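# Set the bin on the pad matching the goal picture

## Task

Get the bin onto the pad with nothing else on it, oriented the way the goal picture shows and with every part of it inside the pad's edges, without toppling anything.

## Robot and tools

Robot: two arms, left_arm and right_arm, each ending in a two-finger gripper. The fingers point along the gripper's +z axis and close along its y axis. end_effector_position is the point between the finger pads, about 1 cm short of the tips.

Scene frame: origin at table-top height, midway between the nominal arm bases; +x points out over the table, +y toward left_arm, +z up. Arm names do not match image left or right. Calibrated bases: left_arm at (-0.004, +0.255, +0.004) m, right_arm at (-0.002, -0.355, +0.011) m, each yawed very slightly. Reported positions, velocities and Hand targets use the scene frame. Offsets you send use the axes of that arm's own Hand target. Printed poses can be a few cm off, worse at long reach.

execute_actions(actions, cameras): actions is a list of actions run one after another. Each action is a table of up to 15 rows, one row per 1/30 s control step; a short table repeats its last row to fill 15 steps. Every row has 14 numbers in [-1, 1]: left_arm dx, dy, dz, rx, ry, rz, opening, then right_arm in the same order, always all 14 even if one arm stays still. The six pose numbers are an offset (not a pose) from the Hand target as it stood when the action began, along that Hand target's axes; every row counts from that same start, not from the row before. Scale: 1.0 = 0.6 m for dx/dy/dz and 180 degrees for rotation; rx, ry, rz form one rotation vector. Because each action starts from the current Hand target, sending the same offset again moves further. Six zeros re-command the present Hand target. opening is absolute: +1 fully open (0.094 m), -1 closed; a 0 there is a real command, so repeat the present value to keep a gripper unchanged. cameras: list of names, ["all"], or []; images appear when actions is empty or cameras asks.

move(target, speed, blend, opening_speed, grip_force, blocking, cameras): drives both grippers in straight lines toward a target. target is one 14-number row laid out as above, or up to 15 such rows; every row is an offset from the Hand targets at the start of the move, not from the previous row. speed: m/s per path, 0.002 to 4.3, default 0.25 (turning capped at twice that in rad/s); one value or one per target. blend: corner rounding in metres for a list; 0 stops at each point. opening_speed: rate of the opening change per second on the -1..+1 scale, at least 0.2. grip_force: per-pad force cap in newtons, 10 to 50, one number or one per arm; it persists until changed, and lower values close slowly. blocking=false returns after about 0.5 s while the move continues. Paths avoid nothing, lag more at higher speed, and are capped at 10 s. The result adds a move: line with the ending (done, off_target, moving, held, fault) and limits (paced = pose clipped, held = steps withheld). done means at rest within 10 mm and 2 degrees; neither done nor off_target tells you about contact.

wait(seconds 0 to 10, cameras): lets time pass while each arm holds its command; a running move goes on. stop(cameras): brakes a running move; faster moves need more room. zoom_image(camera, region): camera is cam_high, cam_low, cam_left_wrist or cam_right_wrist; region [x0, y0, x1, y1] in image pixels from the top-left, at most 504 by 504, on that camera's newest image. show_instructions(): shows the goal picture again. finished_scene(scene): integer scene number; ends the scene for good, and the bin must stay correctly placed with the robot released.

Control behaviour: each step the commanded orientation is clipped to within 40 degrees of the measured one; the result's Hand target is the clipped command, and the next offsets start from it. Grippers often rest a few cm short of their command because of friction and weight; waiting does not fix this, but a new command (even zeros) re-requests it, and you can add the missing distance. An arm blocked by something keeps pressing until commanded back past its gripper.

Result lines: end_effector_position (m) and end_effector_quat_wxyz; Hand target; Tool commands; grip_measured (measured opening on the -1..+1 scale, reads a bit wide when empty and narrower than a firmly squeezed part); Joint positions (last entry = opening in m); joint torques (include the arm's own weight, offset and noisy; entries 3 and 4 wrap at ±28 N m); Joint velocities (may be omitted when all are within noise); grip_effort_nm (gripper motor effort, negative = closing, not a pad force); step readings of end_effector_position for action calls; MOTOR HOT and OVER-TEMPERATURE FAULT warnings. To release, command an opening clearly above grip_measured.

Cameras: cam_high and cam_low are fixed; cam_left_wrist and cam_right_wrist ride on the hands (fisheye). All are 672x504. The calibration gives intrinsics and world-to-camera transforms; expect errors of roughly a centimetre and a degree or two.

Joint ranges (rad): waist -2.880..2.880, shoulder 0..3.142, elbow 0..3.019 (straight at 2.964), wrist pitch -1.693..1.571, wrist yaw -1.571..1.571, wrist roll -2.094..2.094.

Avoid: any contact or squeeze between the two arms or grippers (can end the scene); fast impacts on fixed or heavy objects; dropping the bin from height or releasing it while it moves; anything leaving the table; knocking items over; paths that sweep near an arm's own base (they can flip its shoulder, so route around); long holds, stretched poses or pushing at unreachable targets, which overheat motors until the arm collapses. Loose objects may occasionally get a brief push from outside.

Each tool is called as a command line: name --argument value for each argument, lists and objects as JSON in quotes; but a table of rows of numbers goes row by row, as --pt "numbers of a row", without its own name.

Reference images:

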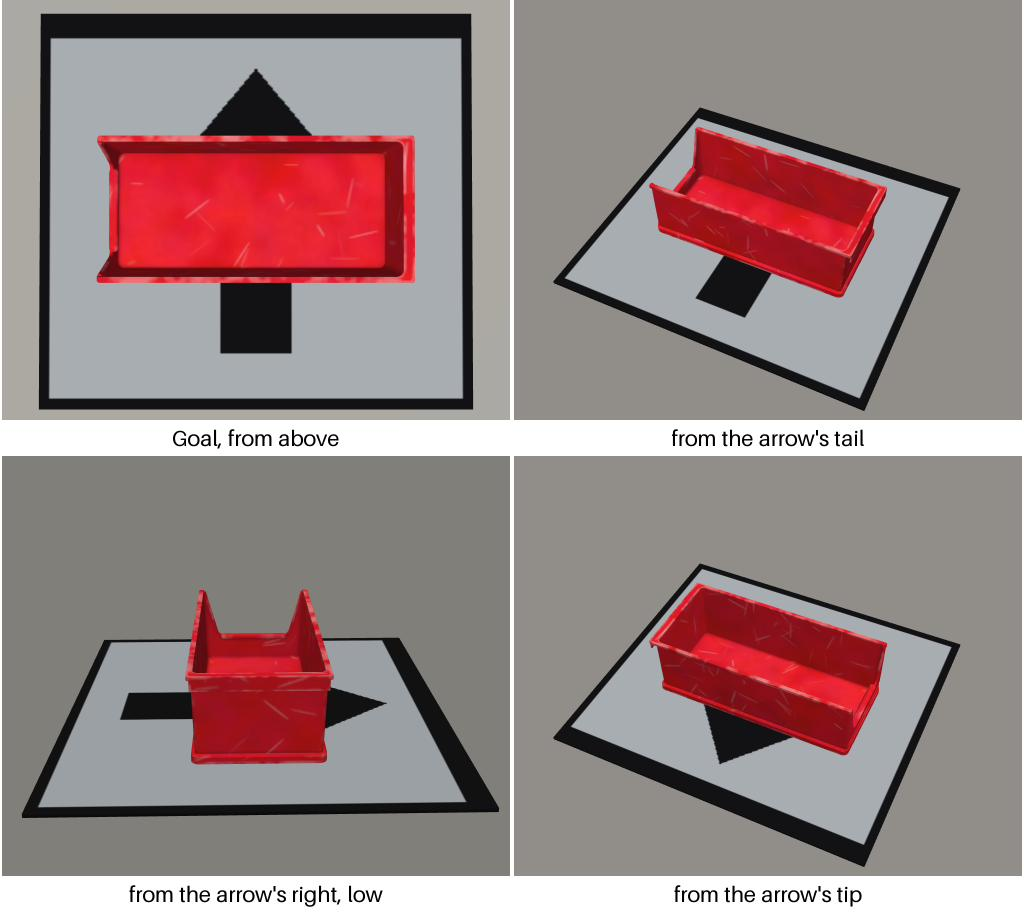

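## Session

execute_actions --actions '[]'

zoom_image --camera "cam_high" --region '[0, 0, 336, 252]'

zoom_image --camera "cam_high" --region '[0, 252, 336, 504]'

zoom_image --camera "cam_high" --region '[300, 60, 600, 300]'

zoom_image --camera "cam_low" --region '[60, 170, 360, 420]'

zoom_image --camera "cam_low" --region '[320, 170, 620, 420]'

Scene clock: 0.00 s.
left_arm: end_effector_position=(+0.8345, +0.3417, +0.2311) grip_measured=+1.000 grip_effort_nm=n/a end_effector_quat_wxyz=(+0.386, +0.406, +0.827, -0.055) | right_arm: end_effector_position=(+0.1231, -0.4215, +0.2035) grip_measured=+1.000 grip_effort_nm=n/a end_effector_quat_wxyz=(+0.112, +0.356, +0.928, -0.003)
Joint positions: left_arm=[0.178 2.319 2.442 -1.074 0.547 0.945 0.094] | right_arm=[-0.567 0.46 0.657 -1.545 -0.027 0.215 0.094]
Joint velocities: within noise
Joint torques (N m): no reading
Heat: left arm: hottest elbow 38 °C; right arm: hottest waist 38 °C.
Hand target: left_arm +0.8379, +0.3424, +0.2488; +0.399, +0.408, +0.820, -0.045 | right_arm +0.1264, -0.4233, +0.2129; +0.123, +0.355, +0.927, -0.005
Tool commands: left_gripper/opening=+1.0 right_gripper/opening=+1.0
camera_calibration:
cam_left_wrist: T_world_to_cam=[[-0.662713, -0.701573, -0.261928, 0.858619], [-0.650853, 0.71259, -0.261927, 0.399594], [0.370408, -0.00310615, -0.928864, 0.0196804], [0, 0, 0, 1]] pos_world=[0.821805, 0.317698, 0.347841]
cam_right_wrist: T_world_to_cam=[[-0.651933, -0.745071, -0.140896, -0.200944], [-0.746687, 0.598429, 0.290415, 0.324321], [-0.132064, 0.294536, -0.946471, 0.443786], [0, 0, 0, 1]] pos_world=[0.169772, -0.474511, 0.297531]

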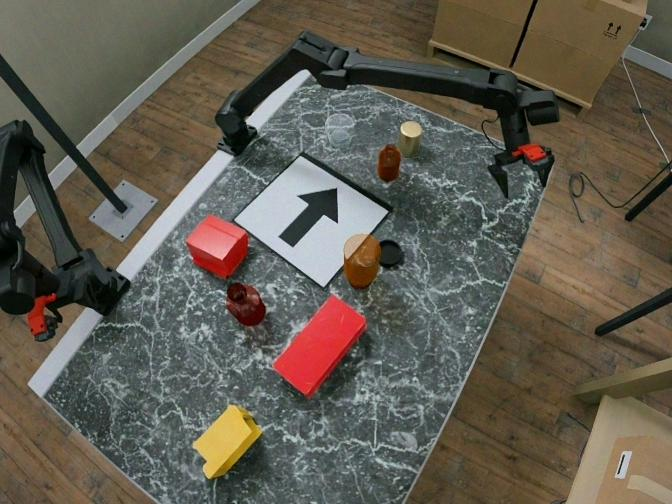

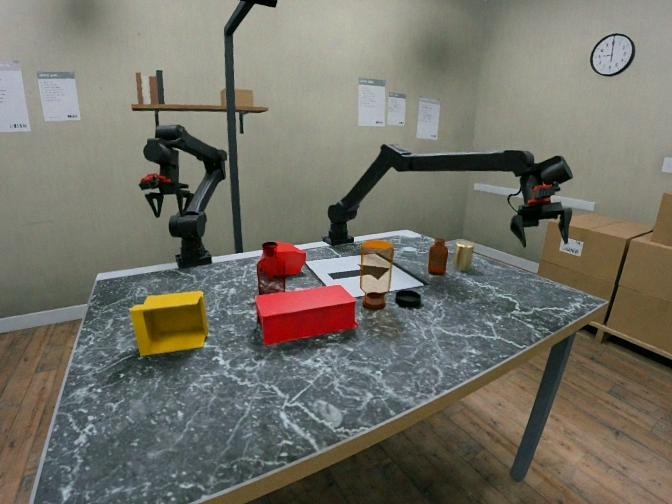

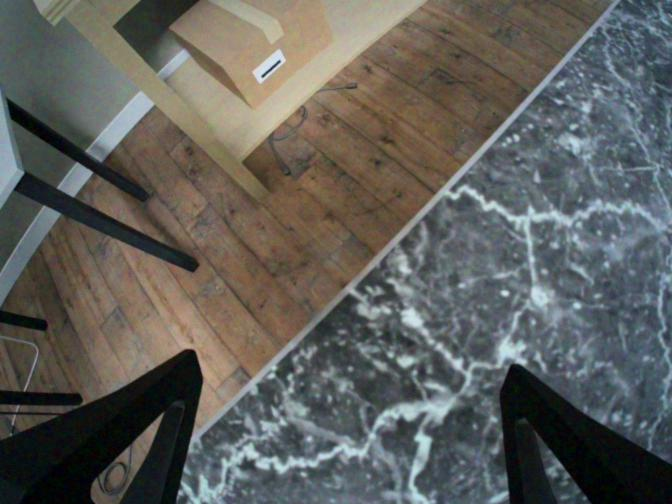

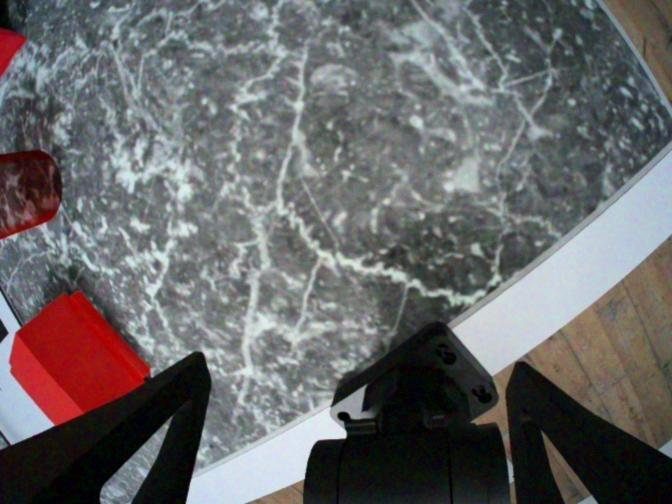

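Scaled by 1.500 from the camera's 672x504 image, which has a finer 960x720 frame.

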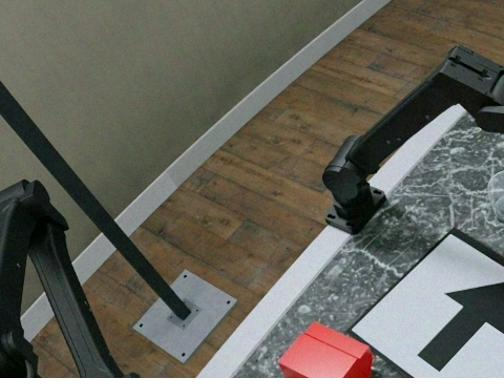

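Scaled by 1.500 from the camera's 672x504 image, which has a finer 960x720 frame.

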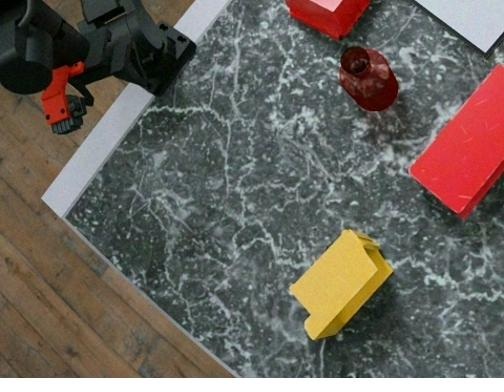

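Scaled by 1.680 from the camera's 672x504 image, which has a finer 960x720 frame.

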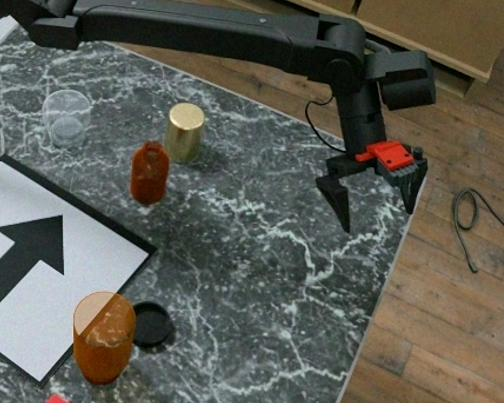

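Scaled by 1.680 from the camera's 672x504 image, which has a finer 960x720 frame.

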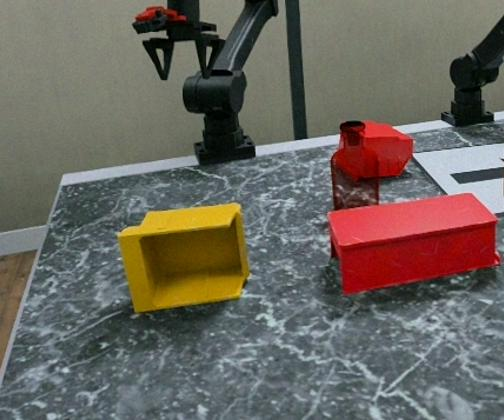

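Scaled by 1.680 from the camera's 672x504 image, which has a finer 960x720 frame.

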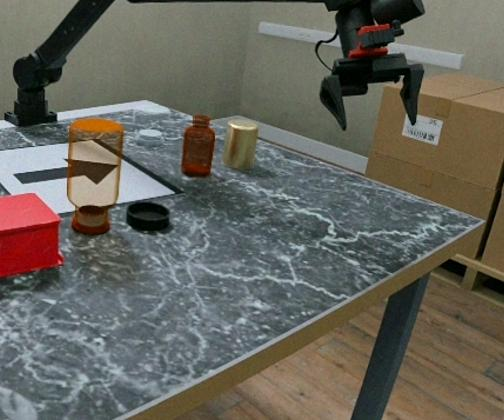

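zoom_image --camera "cam_high" --region '[255, 270, 395, 410]'

zoom_image --camera "cam_low" --region '[245, 220, 375, 350]'

zoom_image --camera "cam_high" --region '[170, 190, 290, 340]'

show_instructions

Scaled by 3.600 from the camera's 672x504 image, which has a finer 960x720 frame.

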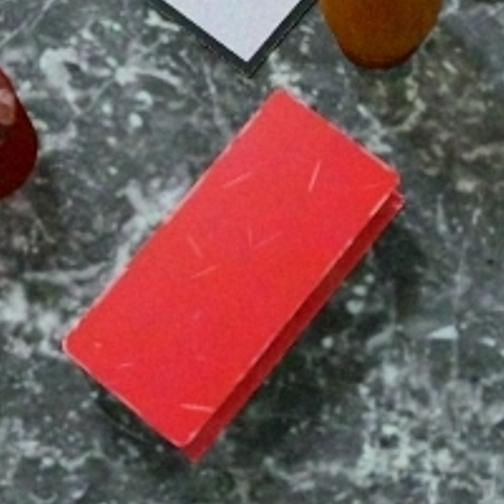

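Scaled by 3.877 from the camera's 672x504 image, which has a finer 960x720 frame.

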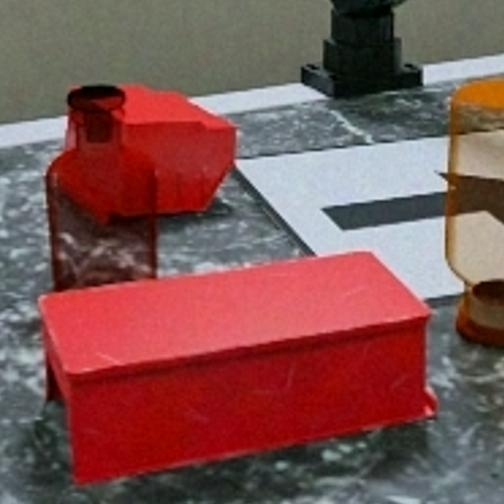

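Scaled by 3.360 from the camera's 672x504 image, which has a finer 960x720 frame.

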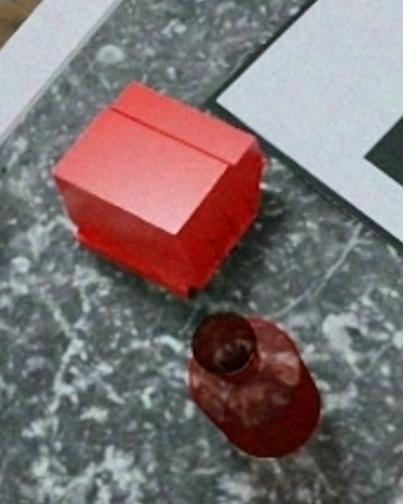

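Reference images for this scene: manual.

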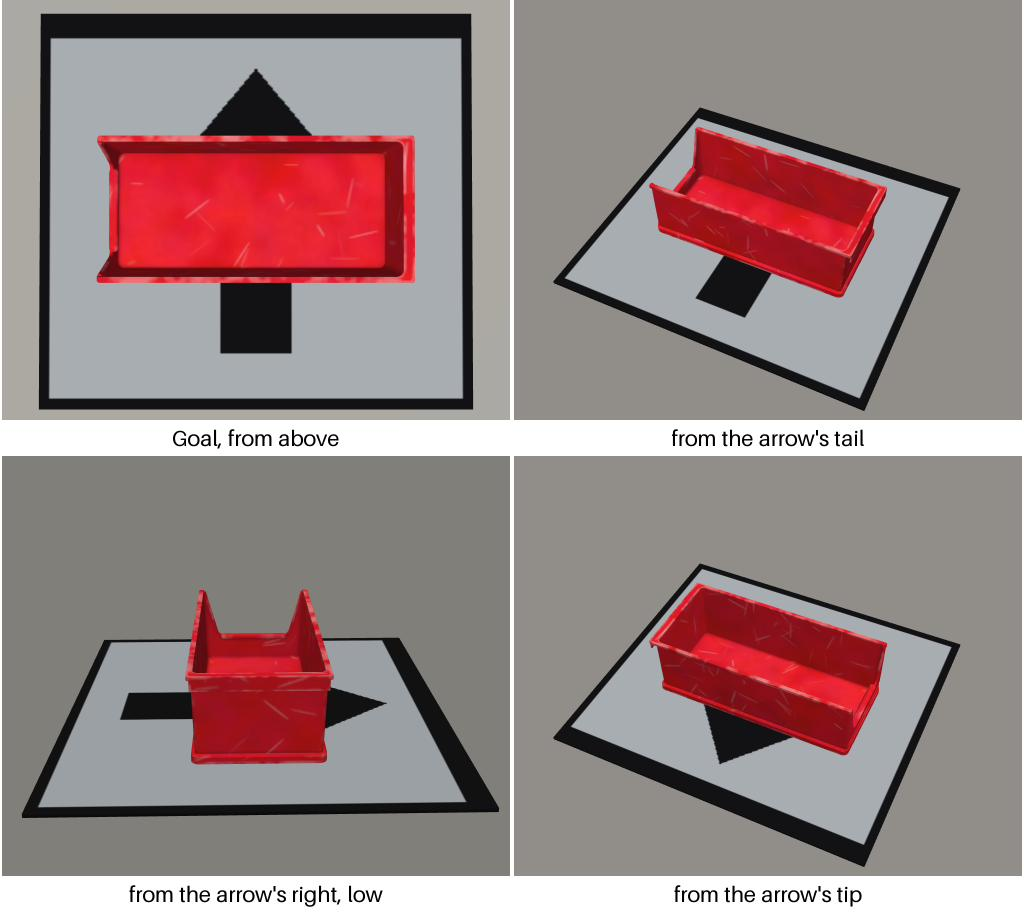

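move --pt "-0.294 -0.3763 -0.1627 0.0529 0.2585 -0.0884 -1 0 0 0 0 0 0 1" --pt "-0.291 -0.8777 -0.1555 0.0529 0.2585 -0.0884 -1 0 0 0 0 0 0 1" --pt "-0.1187 -0.963 0.08 0.0529 0.2585 -0.0884 -1 0 0 0 0 0 0 1" --speed 0.35 --blend '[0.05,0.03,0]' --cameras '["all"]'

Scene clock: 148.13 s.
left_arm: end_effector_position=(+0.4800, -0.1007, +0.1186) grip_measured=-0.995 grip_effort_nm=-0.27 end_effector_quat_wxyz=(-0.010, +0.316, +0.949, +0.003) | right_arm: end_effector_position=(+0.1231, -0.4215, +0.2035) grip_measured=+1.000 grip_effort_nm=-0.01 end_effector_quat_wxyz=(+0.112, +0.356, +0.928, -0.003)
Joint positions: left_arm=[-0.667 1.976 1.741 -1.356 0 0.01 0] | right_arm=[-0.567 0.46 0.657 -1.545 -0.027 0.215 0.094]
Joint torques (N m): left_arm=[0.62 -21.3 8.88 0.66 0.1 -0.09] | right_arm=[-0.67 0.79 9.28 0.35 -0.09 0.03]
Heat: left arm: hottest elbow 45 °C; right arm: hottest elbow 38 °C.
Hand target: left_arm +0.4846, -0.1052, +0.1209; +0.000, +0.309, +0.951, -0.001 | right_arm +0.1264, -0.4233, +0.2129; +0.123, +0.355, +0.927, -0.005
Off the commanded pose: left_arm 0.007 m, 1 deg | right_arm 0.010 m, 1 deg.
move: done
camera_calibration:
cam_left_wrist: T_world_to_cam=[[-0.587885, -0.805664, -0.072783, 0.214975], [-0.715944, 0.476304, 0.510449, 0.370546], [-0.376583, 0.352194, -0.856823, 0.430877], [0, 0, 0, 1]] pos_world=[0.553932, -0.155048, 0.195687]
cam_right_wrist: T_world_to_cam=[[-0.651933, -0.745071, -0.140896, -0.200944], [-0.746687, 0.598429, 0.290415, 0.324321], [-0.132064, 0.294536, -0.946471, 0.443786], [0, 0, 0, 1]] pos_world=[0.169772, -0.474511, 0.297531]

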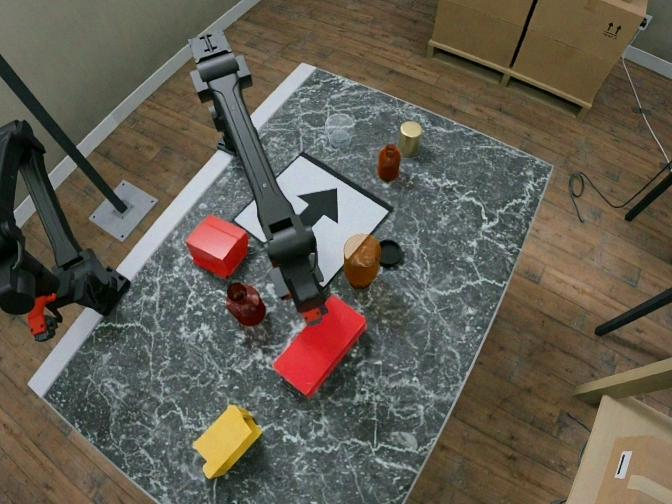

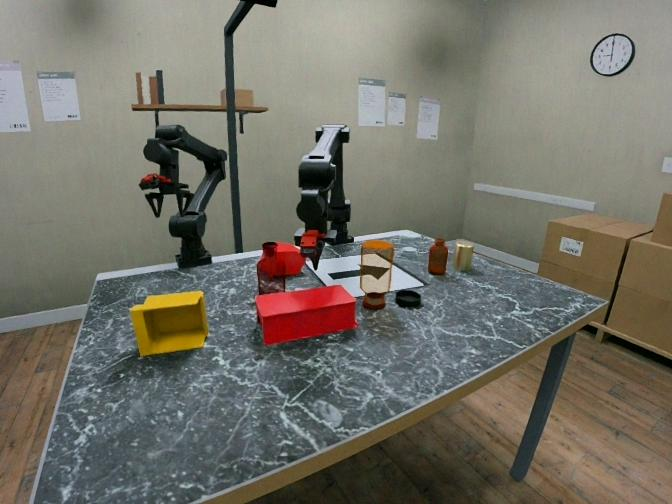

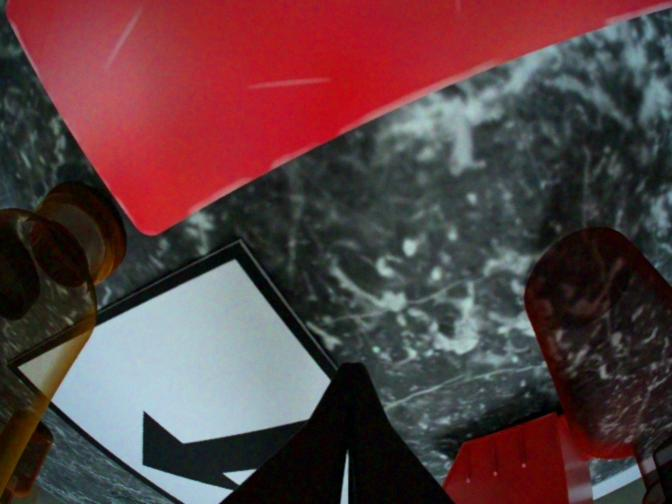

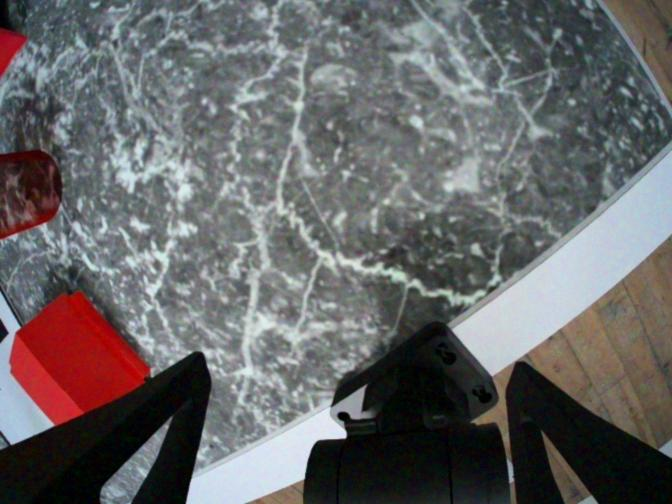

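move --pt "0.0275 0.0378 0.1333 0 0 0 -1 0 0 0 0 0 0 1" --speed 0.15 --cameras '["cam_high","cam_left_wrist","cam_low"]'

Scene clock: 158.90 s.
left_arm: end_effector_position=(+0.4818, -0.0767, +0.0494) grip_measured=-0.995 grip_effort_nm=-0.27 end_effector_quat_wxyz=(+0.001, +0.303, +0.953, +0.000) | right_arm: end_effector_position=(+0.1231, -0.4215, +0.2035) grip_measured=+1.000 grip_effort_nm=-0.01 end_effector_quat_wxyz=(+0.112, +0.356, +0.928, -0.003)
Joint positions: left_arm=[-0.633 1.991 1.573 -1.151 0 0.017 0] | right_arm=[-0.567 0.46 0.657 -1.545 -0.027 0.215 0.094]
Joint torques (N m): left_arm=[0.97 -19.55 7.75 0.73 0.09 0.26] | right_arm=[-0.62 1.14 9.31 0.4 -0.06 0.04]
Heat: left arm: hottest elbow 45 °C; right arm: hottest elbow 38 °C.
Hand target: left_arm +0.4848, -0.0772, +0.0408; +0.000, +0.309, +0.951, -0.001 | right_arm +0.1264, -0.4233, +0.2129; +0.123, +0.355, +0.927, -0.005
Off the commanded pose: left_arm 0.009 m, 1 deg | right_arm 0.010 m, 1 deg.
move: done
camera_calibration:
cam_left_wrist: T_world_to_cam=[[-0.564261, -0.822392, -0.0726706, 0.217672], [-0.737659, 0.462672, 0.491725, 0.406148], [-0.370768, 0.331067, -0.867713, 0.359923], [0, 0, 0, 1]] pos_world=[0.555871, -0.12806, 0.128415]
Images, in order (width x height): cam_high 672x504, cam_low 672x504, cam_left_wrist 672x504.

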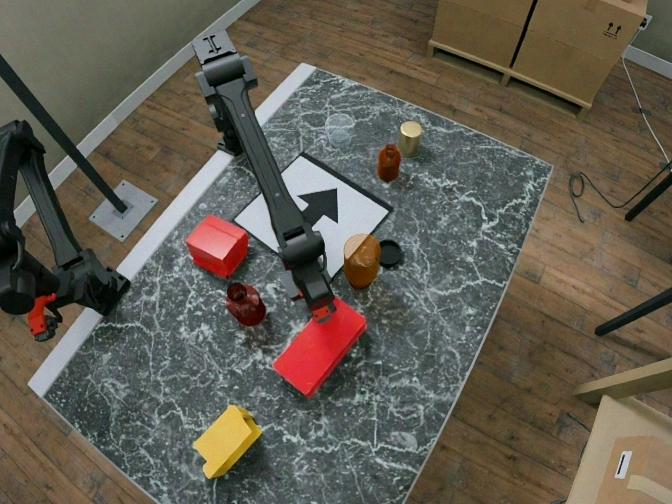

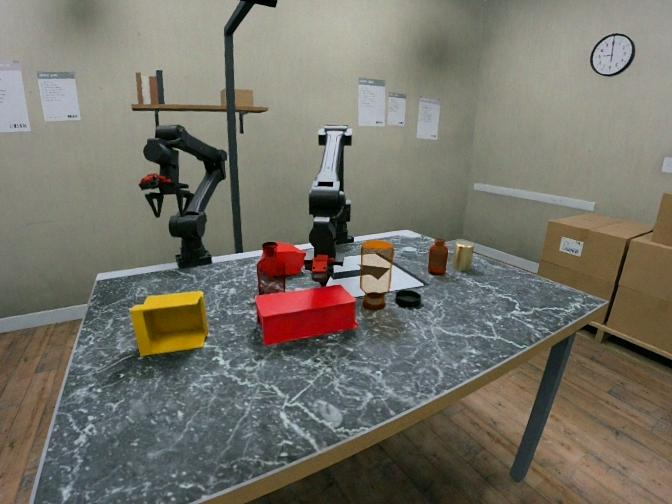

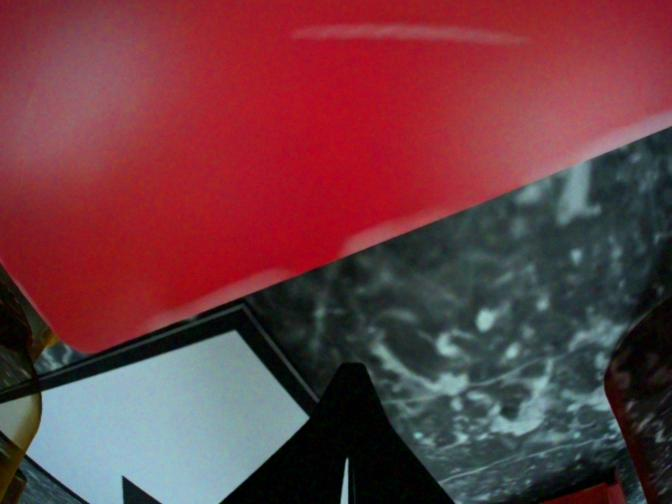

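move --pt "-0.155 0.1127 0.01 0 0 0 -1 0 0 0 0 0 0 1" --speed 0.08 --cameras '["cam_high","cam_left_wrist"]'

Scene clock: 163.23 s.
left_arm: end_effector_position=(+0.5885, -0.0737, +0.0334) grip_measured=-0.995 grip_effort_nm=-0.27 end_effector_quat_wxyz=(-0.005, +0.304, +0.953, +0.001) | right_arm: end_effector_position=(+0.1231, -0.4215, +0.2035) grip_measured=+1.000 grip_effort_nm=-0.01 end_effector_quat_wxyz=(+0.112, +0.356, +0.928, -0.003)
Joint positions: left_arm=[-0.54 2.249 1.97 -1.302 0 0.111 0] | right_arm=[-0.567 0.46 0.657 -1.545 -0.027 0.215 0.094]
Joint torques (N m): left_arm=[0.97 -23 11.77 -0.16 0.09 0.26] | right_arm=[-0.5 1.32 9.33 0.35 -0.07 0.04]
Heat: left arm: hottest elbow 45 °C; right arm: hottest elbow 38 °C.
Hand target: left_arm +0.5996, -0.0773, +0.0348; +0.000, +0.309, +0.951, -0.001 | right_arm +0.1264, -0.4233, +0.2129; +0.123, +0.355, +0.927, -0.005
Off the commanded pose: left_arm 0.012 m, 1 deg | right_arm 0.010 m, 1 deg.
move: off_target (left_arm)
camera_calibration:
cam_left_wrist: T_world_to_cam=[[-0.565848, -0.821378, -0.0717924, 0.280259], [-0.732245, 0.460597, 0.501665, 0.487609], [-0.378989, 0.336436, -0.862078, 0.389635], [0, 0, 0, 1]] pos_world=[0.663301, -0.12548, 0.1114]
Images, in order (width x height): cam_high 672x504, cam_left_wrist 672x504.

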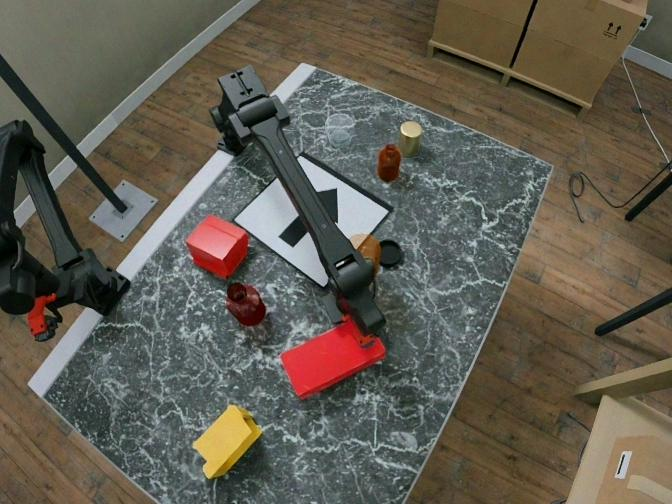

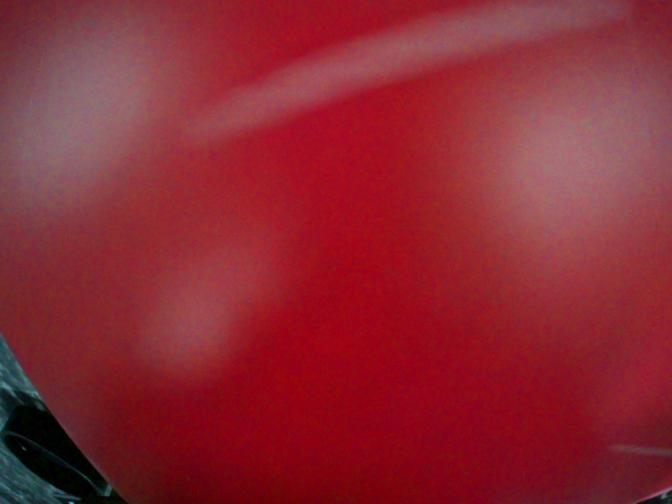

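move --pt "-0.108 0.01 0 0 0 0 -1 0 0 0 0 0 0 1" --speed 0.08 --cameras '["cam_high","cam_low"]'

Scene clock: 170.10 s.
left_arm: end_effector_position=(+0.6484, -0.1068, +0.0344) grip_measured=-0.995 grip_effort_nm=-0.27 end_effector_quat_wxyz=(-0.004, +0.304, +0.953, +0.001) | right_arm: end_effector_position=(+0.1231, -0.4215, +0.2035) grip_measured=+1.000 grip_effort_nm=-0.01 end_effector_quat_wxyz=(+0.112, +0.356, +0.928, -0.003)
Joint positions: left_arm=[-0.54 2.504 2.444 -1.52 0 0.111 0] | right_arm=[-0.567 0.46 0.657 -1.545 -0.027 0.215 0.094]
Joint torques (N m): left_arm=[0.73 -25.99 12.23 -0.13 0.1 0.23] | right_arm=[-0.56 1.14 9.35 0.32 -0.07 0.03]
Heat: left arm: hottest elbow 45 °C; right arm: hottest elbow 39 °C.
Hand target: left_arm +0.6556, -0.1106, +0.0347; +0.000, +0.309, +0.951, -0.001 | right_arm +0.1264, -0.4233, +0.2129; +0.123, +0.355, +0.927, -0.005
Off the commanded pose: left_arm 0.008 m, 1 deg | right_arm 0.010 m, 1 deg.
move: done
Images, in order (width x height): cam_high 672x504, cam_low 672x504.

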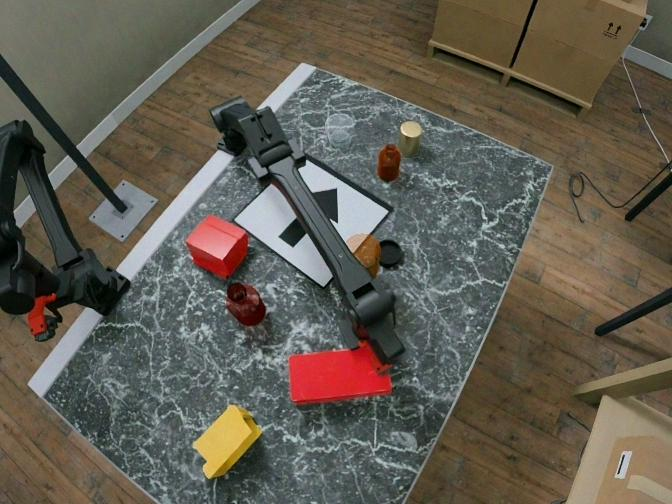

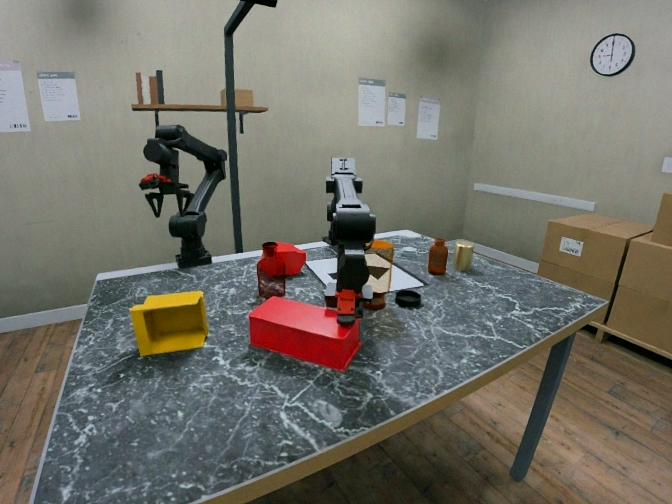

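move --pt "0.068 -0.007 -0.5088 0 0 0 -1 0 0 0 0 0 0 0.2" --pt "0.5045 0.0261 -0.5422 0 0 -0.0756 -1 -0.2335 0.3777 0.177 -0.2848 -0.2326 -0.3635 0.2" --pt "0.9798 0.34 -0.5422 0 0 -0.34 -1 -0.2335 0.3777 0.177 -0.2848 -0.2326 -0.3635 0.2" --speed '[0.25,0.3,0.35]' --blend '[0.03,0.03,0]' --cameras '["all"]'

Scene clock: 194.57 s.
left_arm: end_effector_position=(+0.3038, +0.4005, +0.3545) grip_measured=-0.995 grip_effort_nm=-0.27 end_effector_quat_wxyz=(+0.063, -0.224, +0.973, +0.013) | right_arm: end_effector_position=(+0.3828, -0.3549, +0.1450) grip_measured=+0.202 grip_effort_nm=-0.14 end_effector_quat_wxyz=(+0.513, -0.264, +0.793, +0.197)
Joint positions: left_arm=[0.411 1.172 1.412 -1.682 0.003 -0.007 0] | right_arm=[-0.415 1.179 0.45 0.008 -0.926 -0.567 0.056]
Joint torques (N m): left_arm=[1.08 -8.35 9.02 0.1 -0.02 0.24] | right_arm=[0.38 -4.19 9.72 1.52 -0.65 -0.03]
Heat: left arm: hottest elbow 48 °C; right arm: hottest elbow 39 °C.
Hand target: left_arm +0.3004, +0.4006, +0.3598; +0.000, -0.218, +0.976, +0.000 | right_arm +0.4001, -0.3565, +0.1598; +0.527, -0.279, +0.781, +0.188
Off the commanded pose: left_arm 0.006 m, 7 deg | right_arm 0.023 m, 3 deg.
joint sent to its limit (left arm) — joint 4 (wrist pitch), lower limit. The joint targets are off in orientation, not in position.
move: off_target (left_arm, right_arm); blend cut to 0 m at target 1
camera_calibration:
cam_left_wrist: T_world_to_cam=[[0.456759, -0.887112, -0.0663625, 0.245348], [-0.811377, -0.446026, 0.377793, 0.330732], [-0.364744, -0.118715, -0.923509, 0.598815], [0, 0, 0, 1]] pos_world=[0.374698, 0.436255, 0.444344]
cam_right_wrist: T_world_to_cam=[[0.663916, -0.743873, -0.0766084, -0.502849], [-0.622298, -0.492771, -0.608212, 0.190903], [0.414682, 0.451474, -0.790069, 0.226904], [0, 0, 0, 1]] pos_world=[0.358555, -0.382425, 0.256857]

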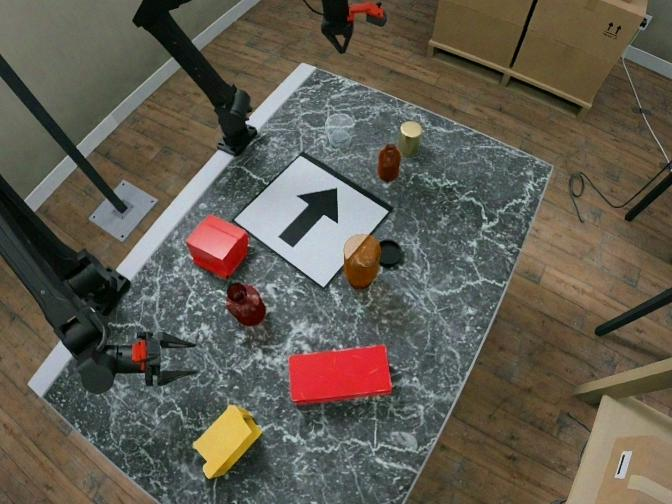

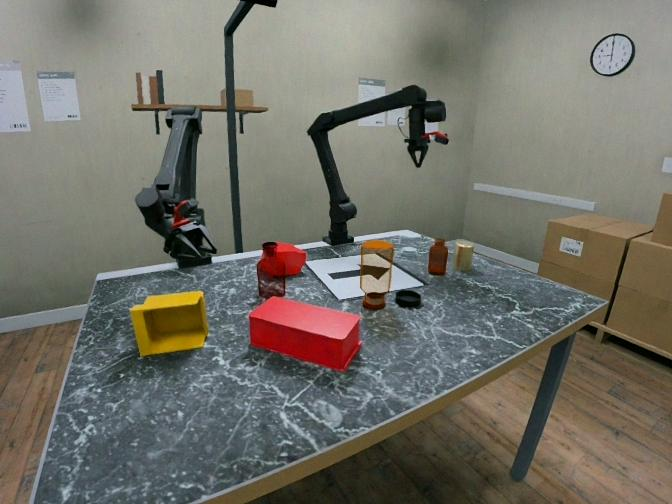

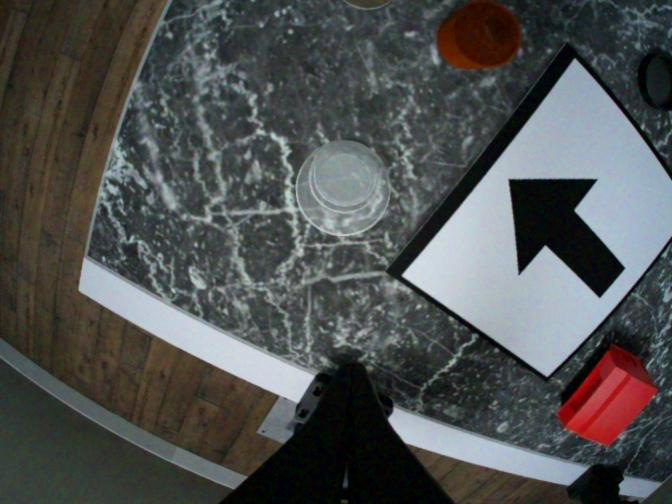

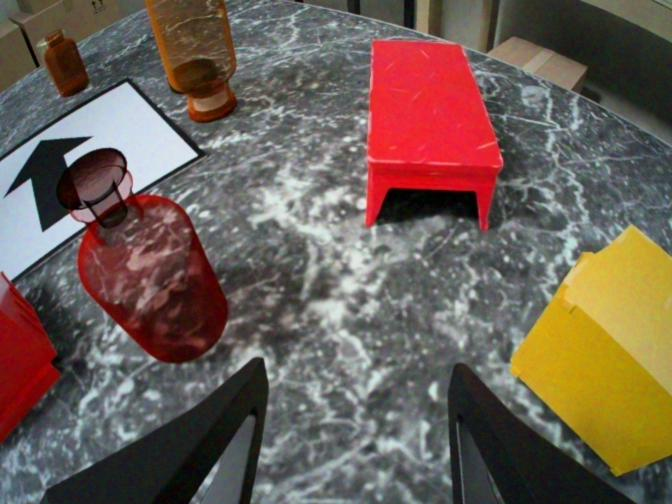

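move --pt "0.159 0.3687 0.1 0 0 -0.2389 -1 0.103 0.0003 0.287 0.0072 -0.0278 0.0029 0.25" --speed 0.18 --cameras '["cam_right_wrist","cam_high","cam_low"]'

zoom_image --camera "cam_high" --region '[200, 280, 420, 440]'

zoom_image --camera "cam_low" --region '[200, 230, 380, 380]'

Scene clock: 216.70 s.
left_arm: end_effector_position=(+0.1194, +0.5536, +0.3009) grip_measured=-0.995 grip_effort_nm=-0.27 end_effector_quat_wxyz=(-0.003, -0.560, +0.828, -0.003) | right_arm: end_effector_position=(+0.4951, -0.2733, +0.0374) grip_measured=+0.247 grip_effort_nm=0.12 end_effector_quat_wxyz=(+0.556, -0.260, +0.766, +0.194)
Joint positions: left_arm=[1.149 1.193 1.291 -1.677 0.002 -0.006 0] | right_arm=[-0.101 1.851 0.565 0.88 -0.675 -0.253 0.059]
Joint torques (N m): left_arm=[1.2 -7.12 8.81 0.72 -0.07 0.14] | right_arm=[0.26 -9.11 5.27 1.89 -0.1 0.12]
Heat: left arm: hottest elbow 47 °C; right arm: hottest elbow 40 °C.
Hand target: left_arm +0.1199, +0.5603, +0.2998; +0.000, -0.560, +0.828, +0.000 | right_arm +0.5057, -0.2698, +0.0382; +0.562, -0.261, +0.760, +0.193
Off the commanded pose: left_arm 0.007 m, 0 deg | right_arm 0.011 m, 1 deg.
move: off_target (right_arm)
camera_calibration:
cam_right_wrist: T_world_to_cam=[[0.6603, -0.75009, -0.036997, -0.526228], [-0.566207, -0.464856, -0.680675, 0.218049], [0.49337, 0.470398, -0.731651, 0.0224429], [0, 0, 0, 1]] pos_world=[0.459857, -0.303914, 0.145372]
Images, in order (width x height): cam_high 672x504, cam_low 672x504, cam_right_wrist 672x504.

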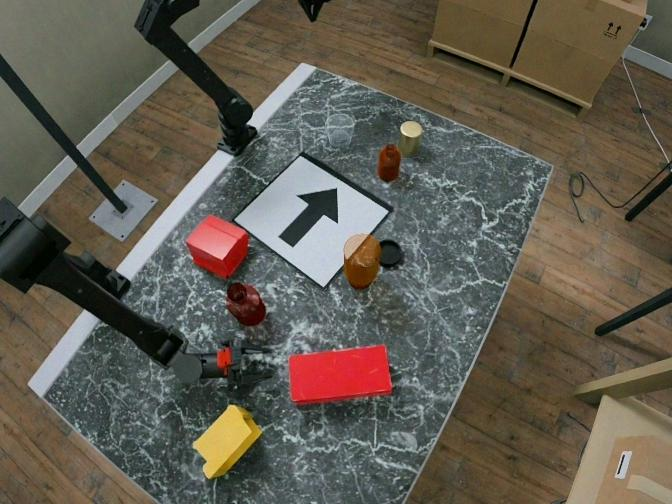

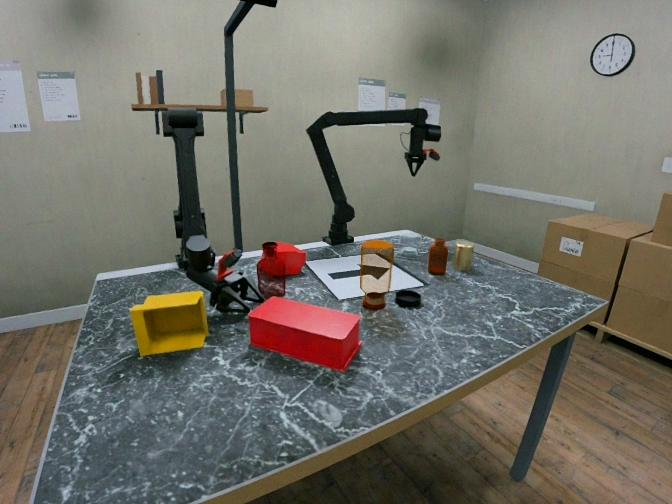

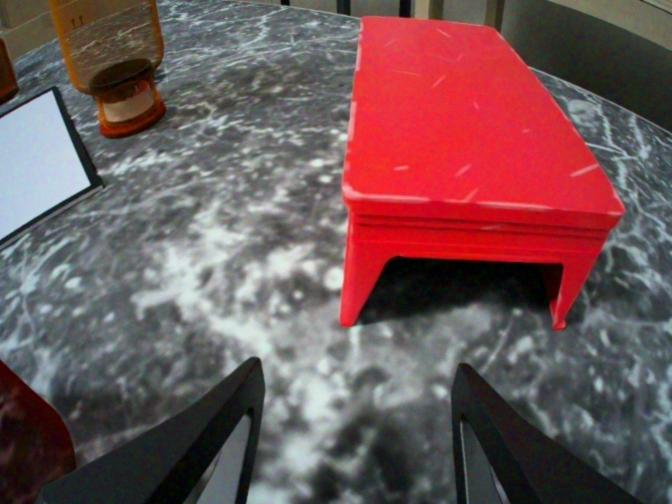

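Scaled by 2.291 from the camera's 672x504 image, which has a finer 960x720 frame.

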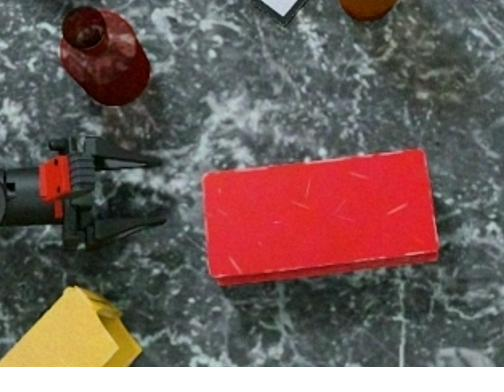

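Scaled by 2.800 from the camera's 672x504 image, which has a finer 960x720 frame.

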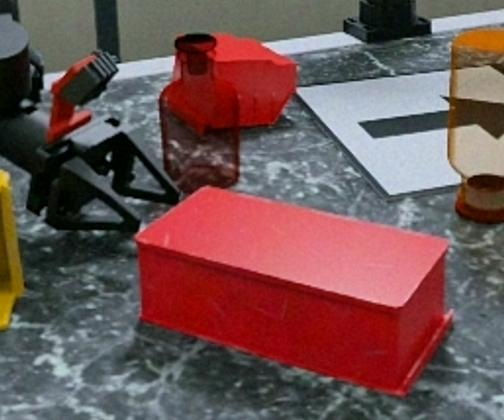

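move --pt "0 0 0 0 0 0 -1 0.0165 0 0.0573 0 0 0 0.25" --speed 0.06 --cameras '["cam_right_wrist","cam_low"]'

zoom_image --camera "cam_low" --region '[200, 230, 380, 380]'

Scene clock: 225.33 s.
left_arm: end_effector_position=(+0.1194, +0.5536, +0.3009) grip_measured=-0.995 grip_effort_nm=-0.27 end_effector_quat_wxyz=(-0.003, -0.560, +0.828, -0.003) | right_arm: end_effector_position=(+0.5194, -0.2557, +0.0191) grip_measured=+0.247 grip_effort_nm=0.12 end_effector_quat_wxyz=(+0.556, -0.260, +0.766, +0.193)
Joint positions: left_arm=[1.149 1.193 1.291 -1.677 0.002 -0.006 0] | right_arm=[-0.052 1.943 0.636 0.917 -0.63 -0.231 0.059]
Joint torques (N m): left_arm=[1.2 -7.24 8.83 0.73 -0.08 0.13] | right_arm=[0.26 -10.05 5.09 1.92 -0.07 0.11]
Heat: left arm: hottest elbow 47 °C; right arm: hottest elbow 39 °C.
Hand target: left_arm +0.1199, +0.5603, +0.2998; +0.000, -0.560, +0.828, +0.000 | right_arm +0.5292, -0.2514, +0.0184; +0.562, -0.261, +0.760, +0.194
Off the commanded pose: left_arm 0.007 m, 0 deg | right_arm 0.011 m, 1 deg.
move: off_target (right_arm)
camera_calibration:
cam_right_wrist: T_world_to_cam=[[0.660079, -0.750362, -0.0353916, -0.529858], [-0.565566, -0.465405, -0.680833, 0.227029], [0.494399, 0.46942, -0.731583, -0.011951], [0, 0, 0, 1]] pos_world=[0.484056, -0.286314, 0.127073]
Images, in order (width x height): cam_low 672x504, cam_right_wrist 672x504.

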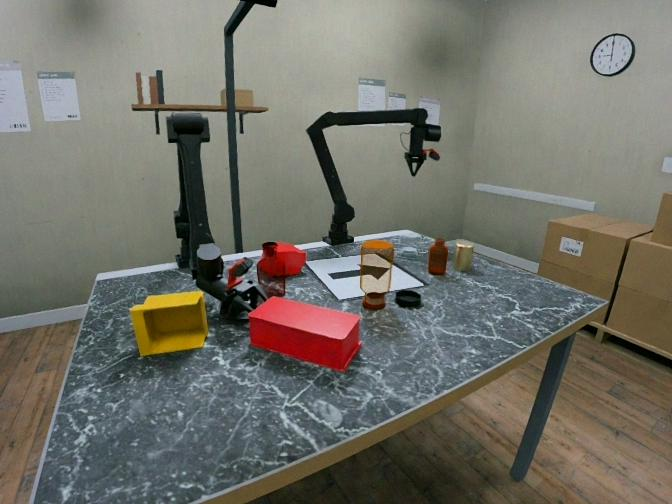

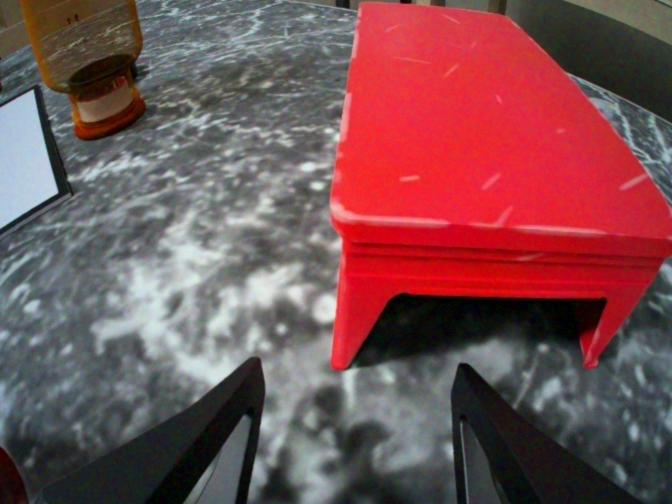

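Scaled by 2.800 from the camera's 672x504 image, which has a finer 960x720 frame.

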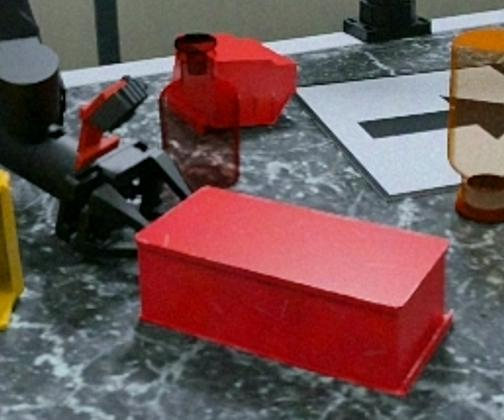

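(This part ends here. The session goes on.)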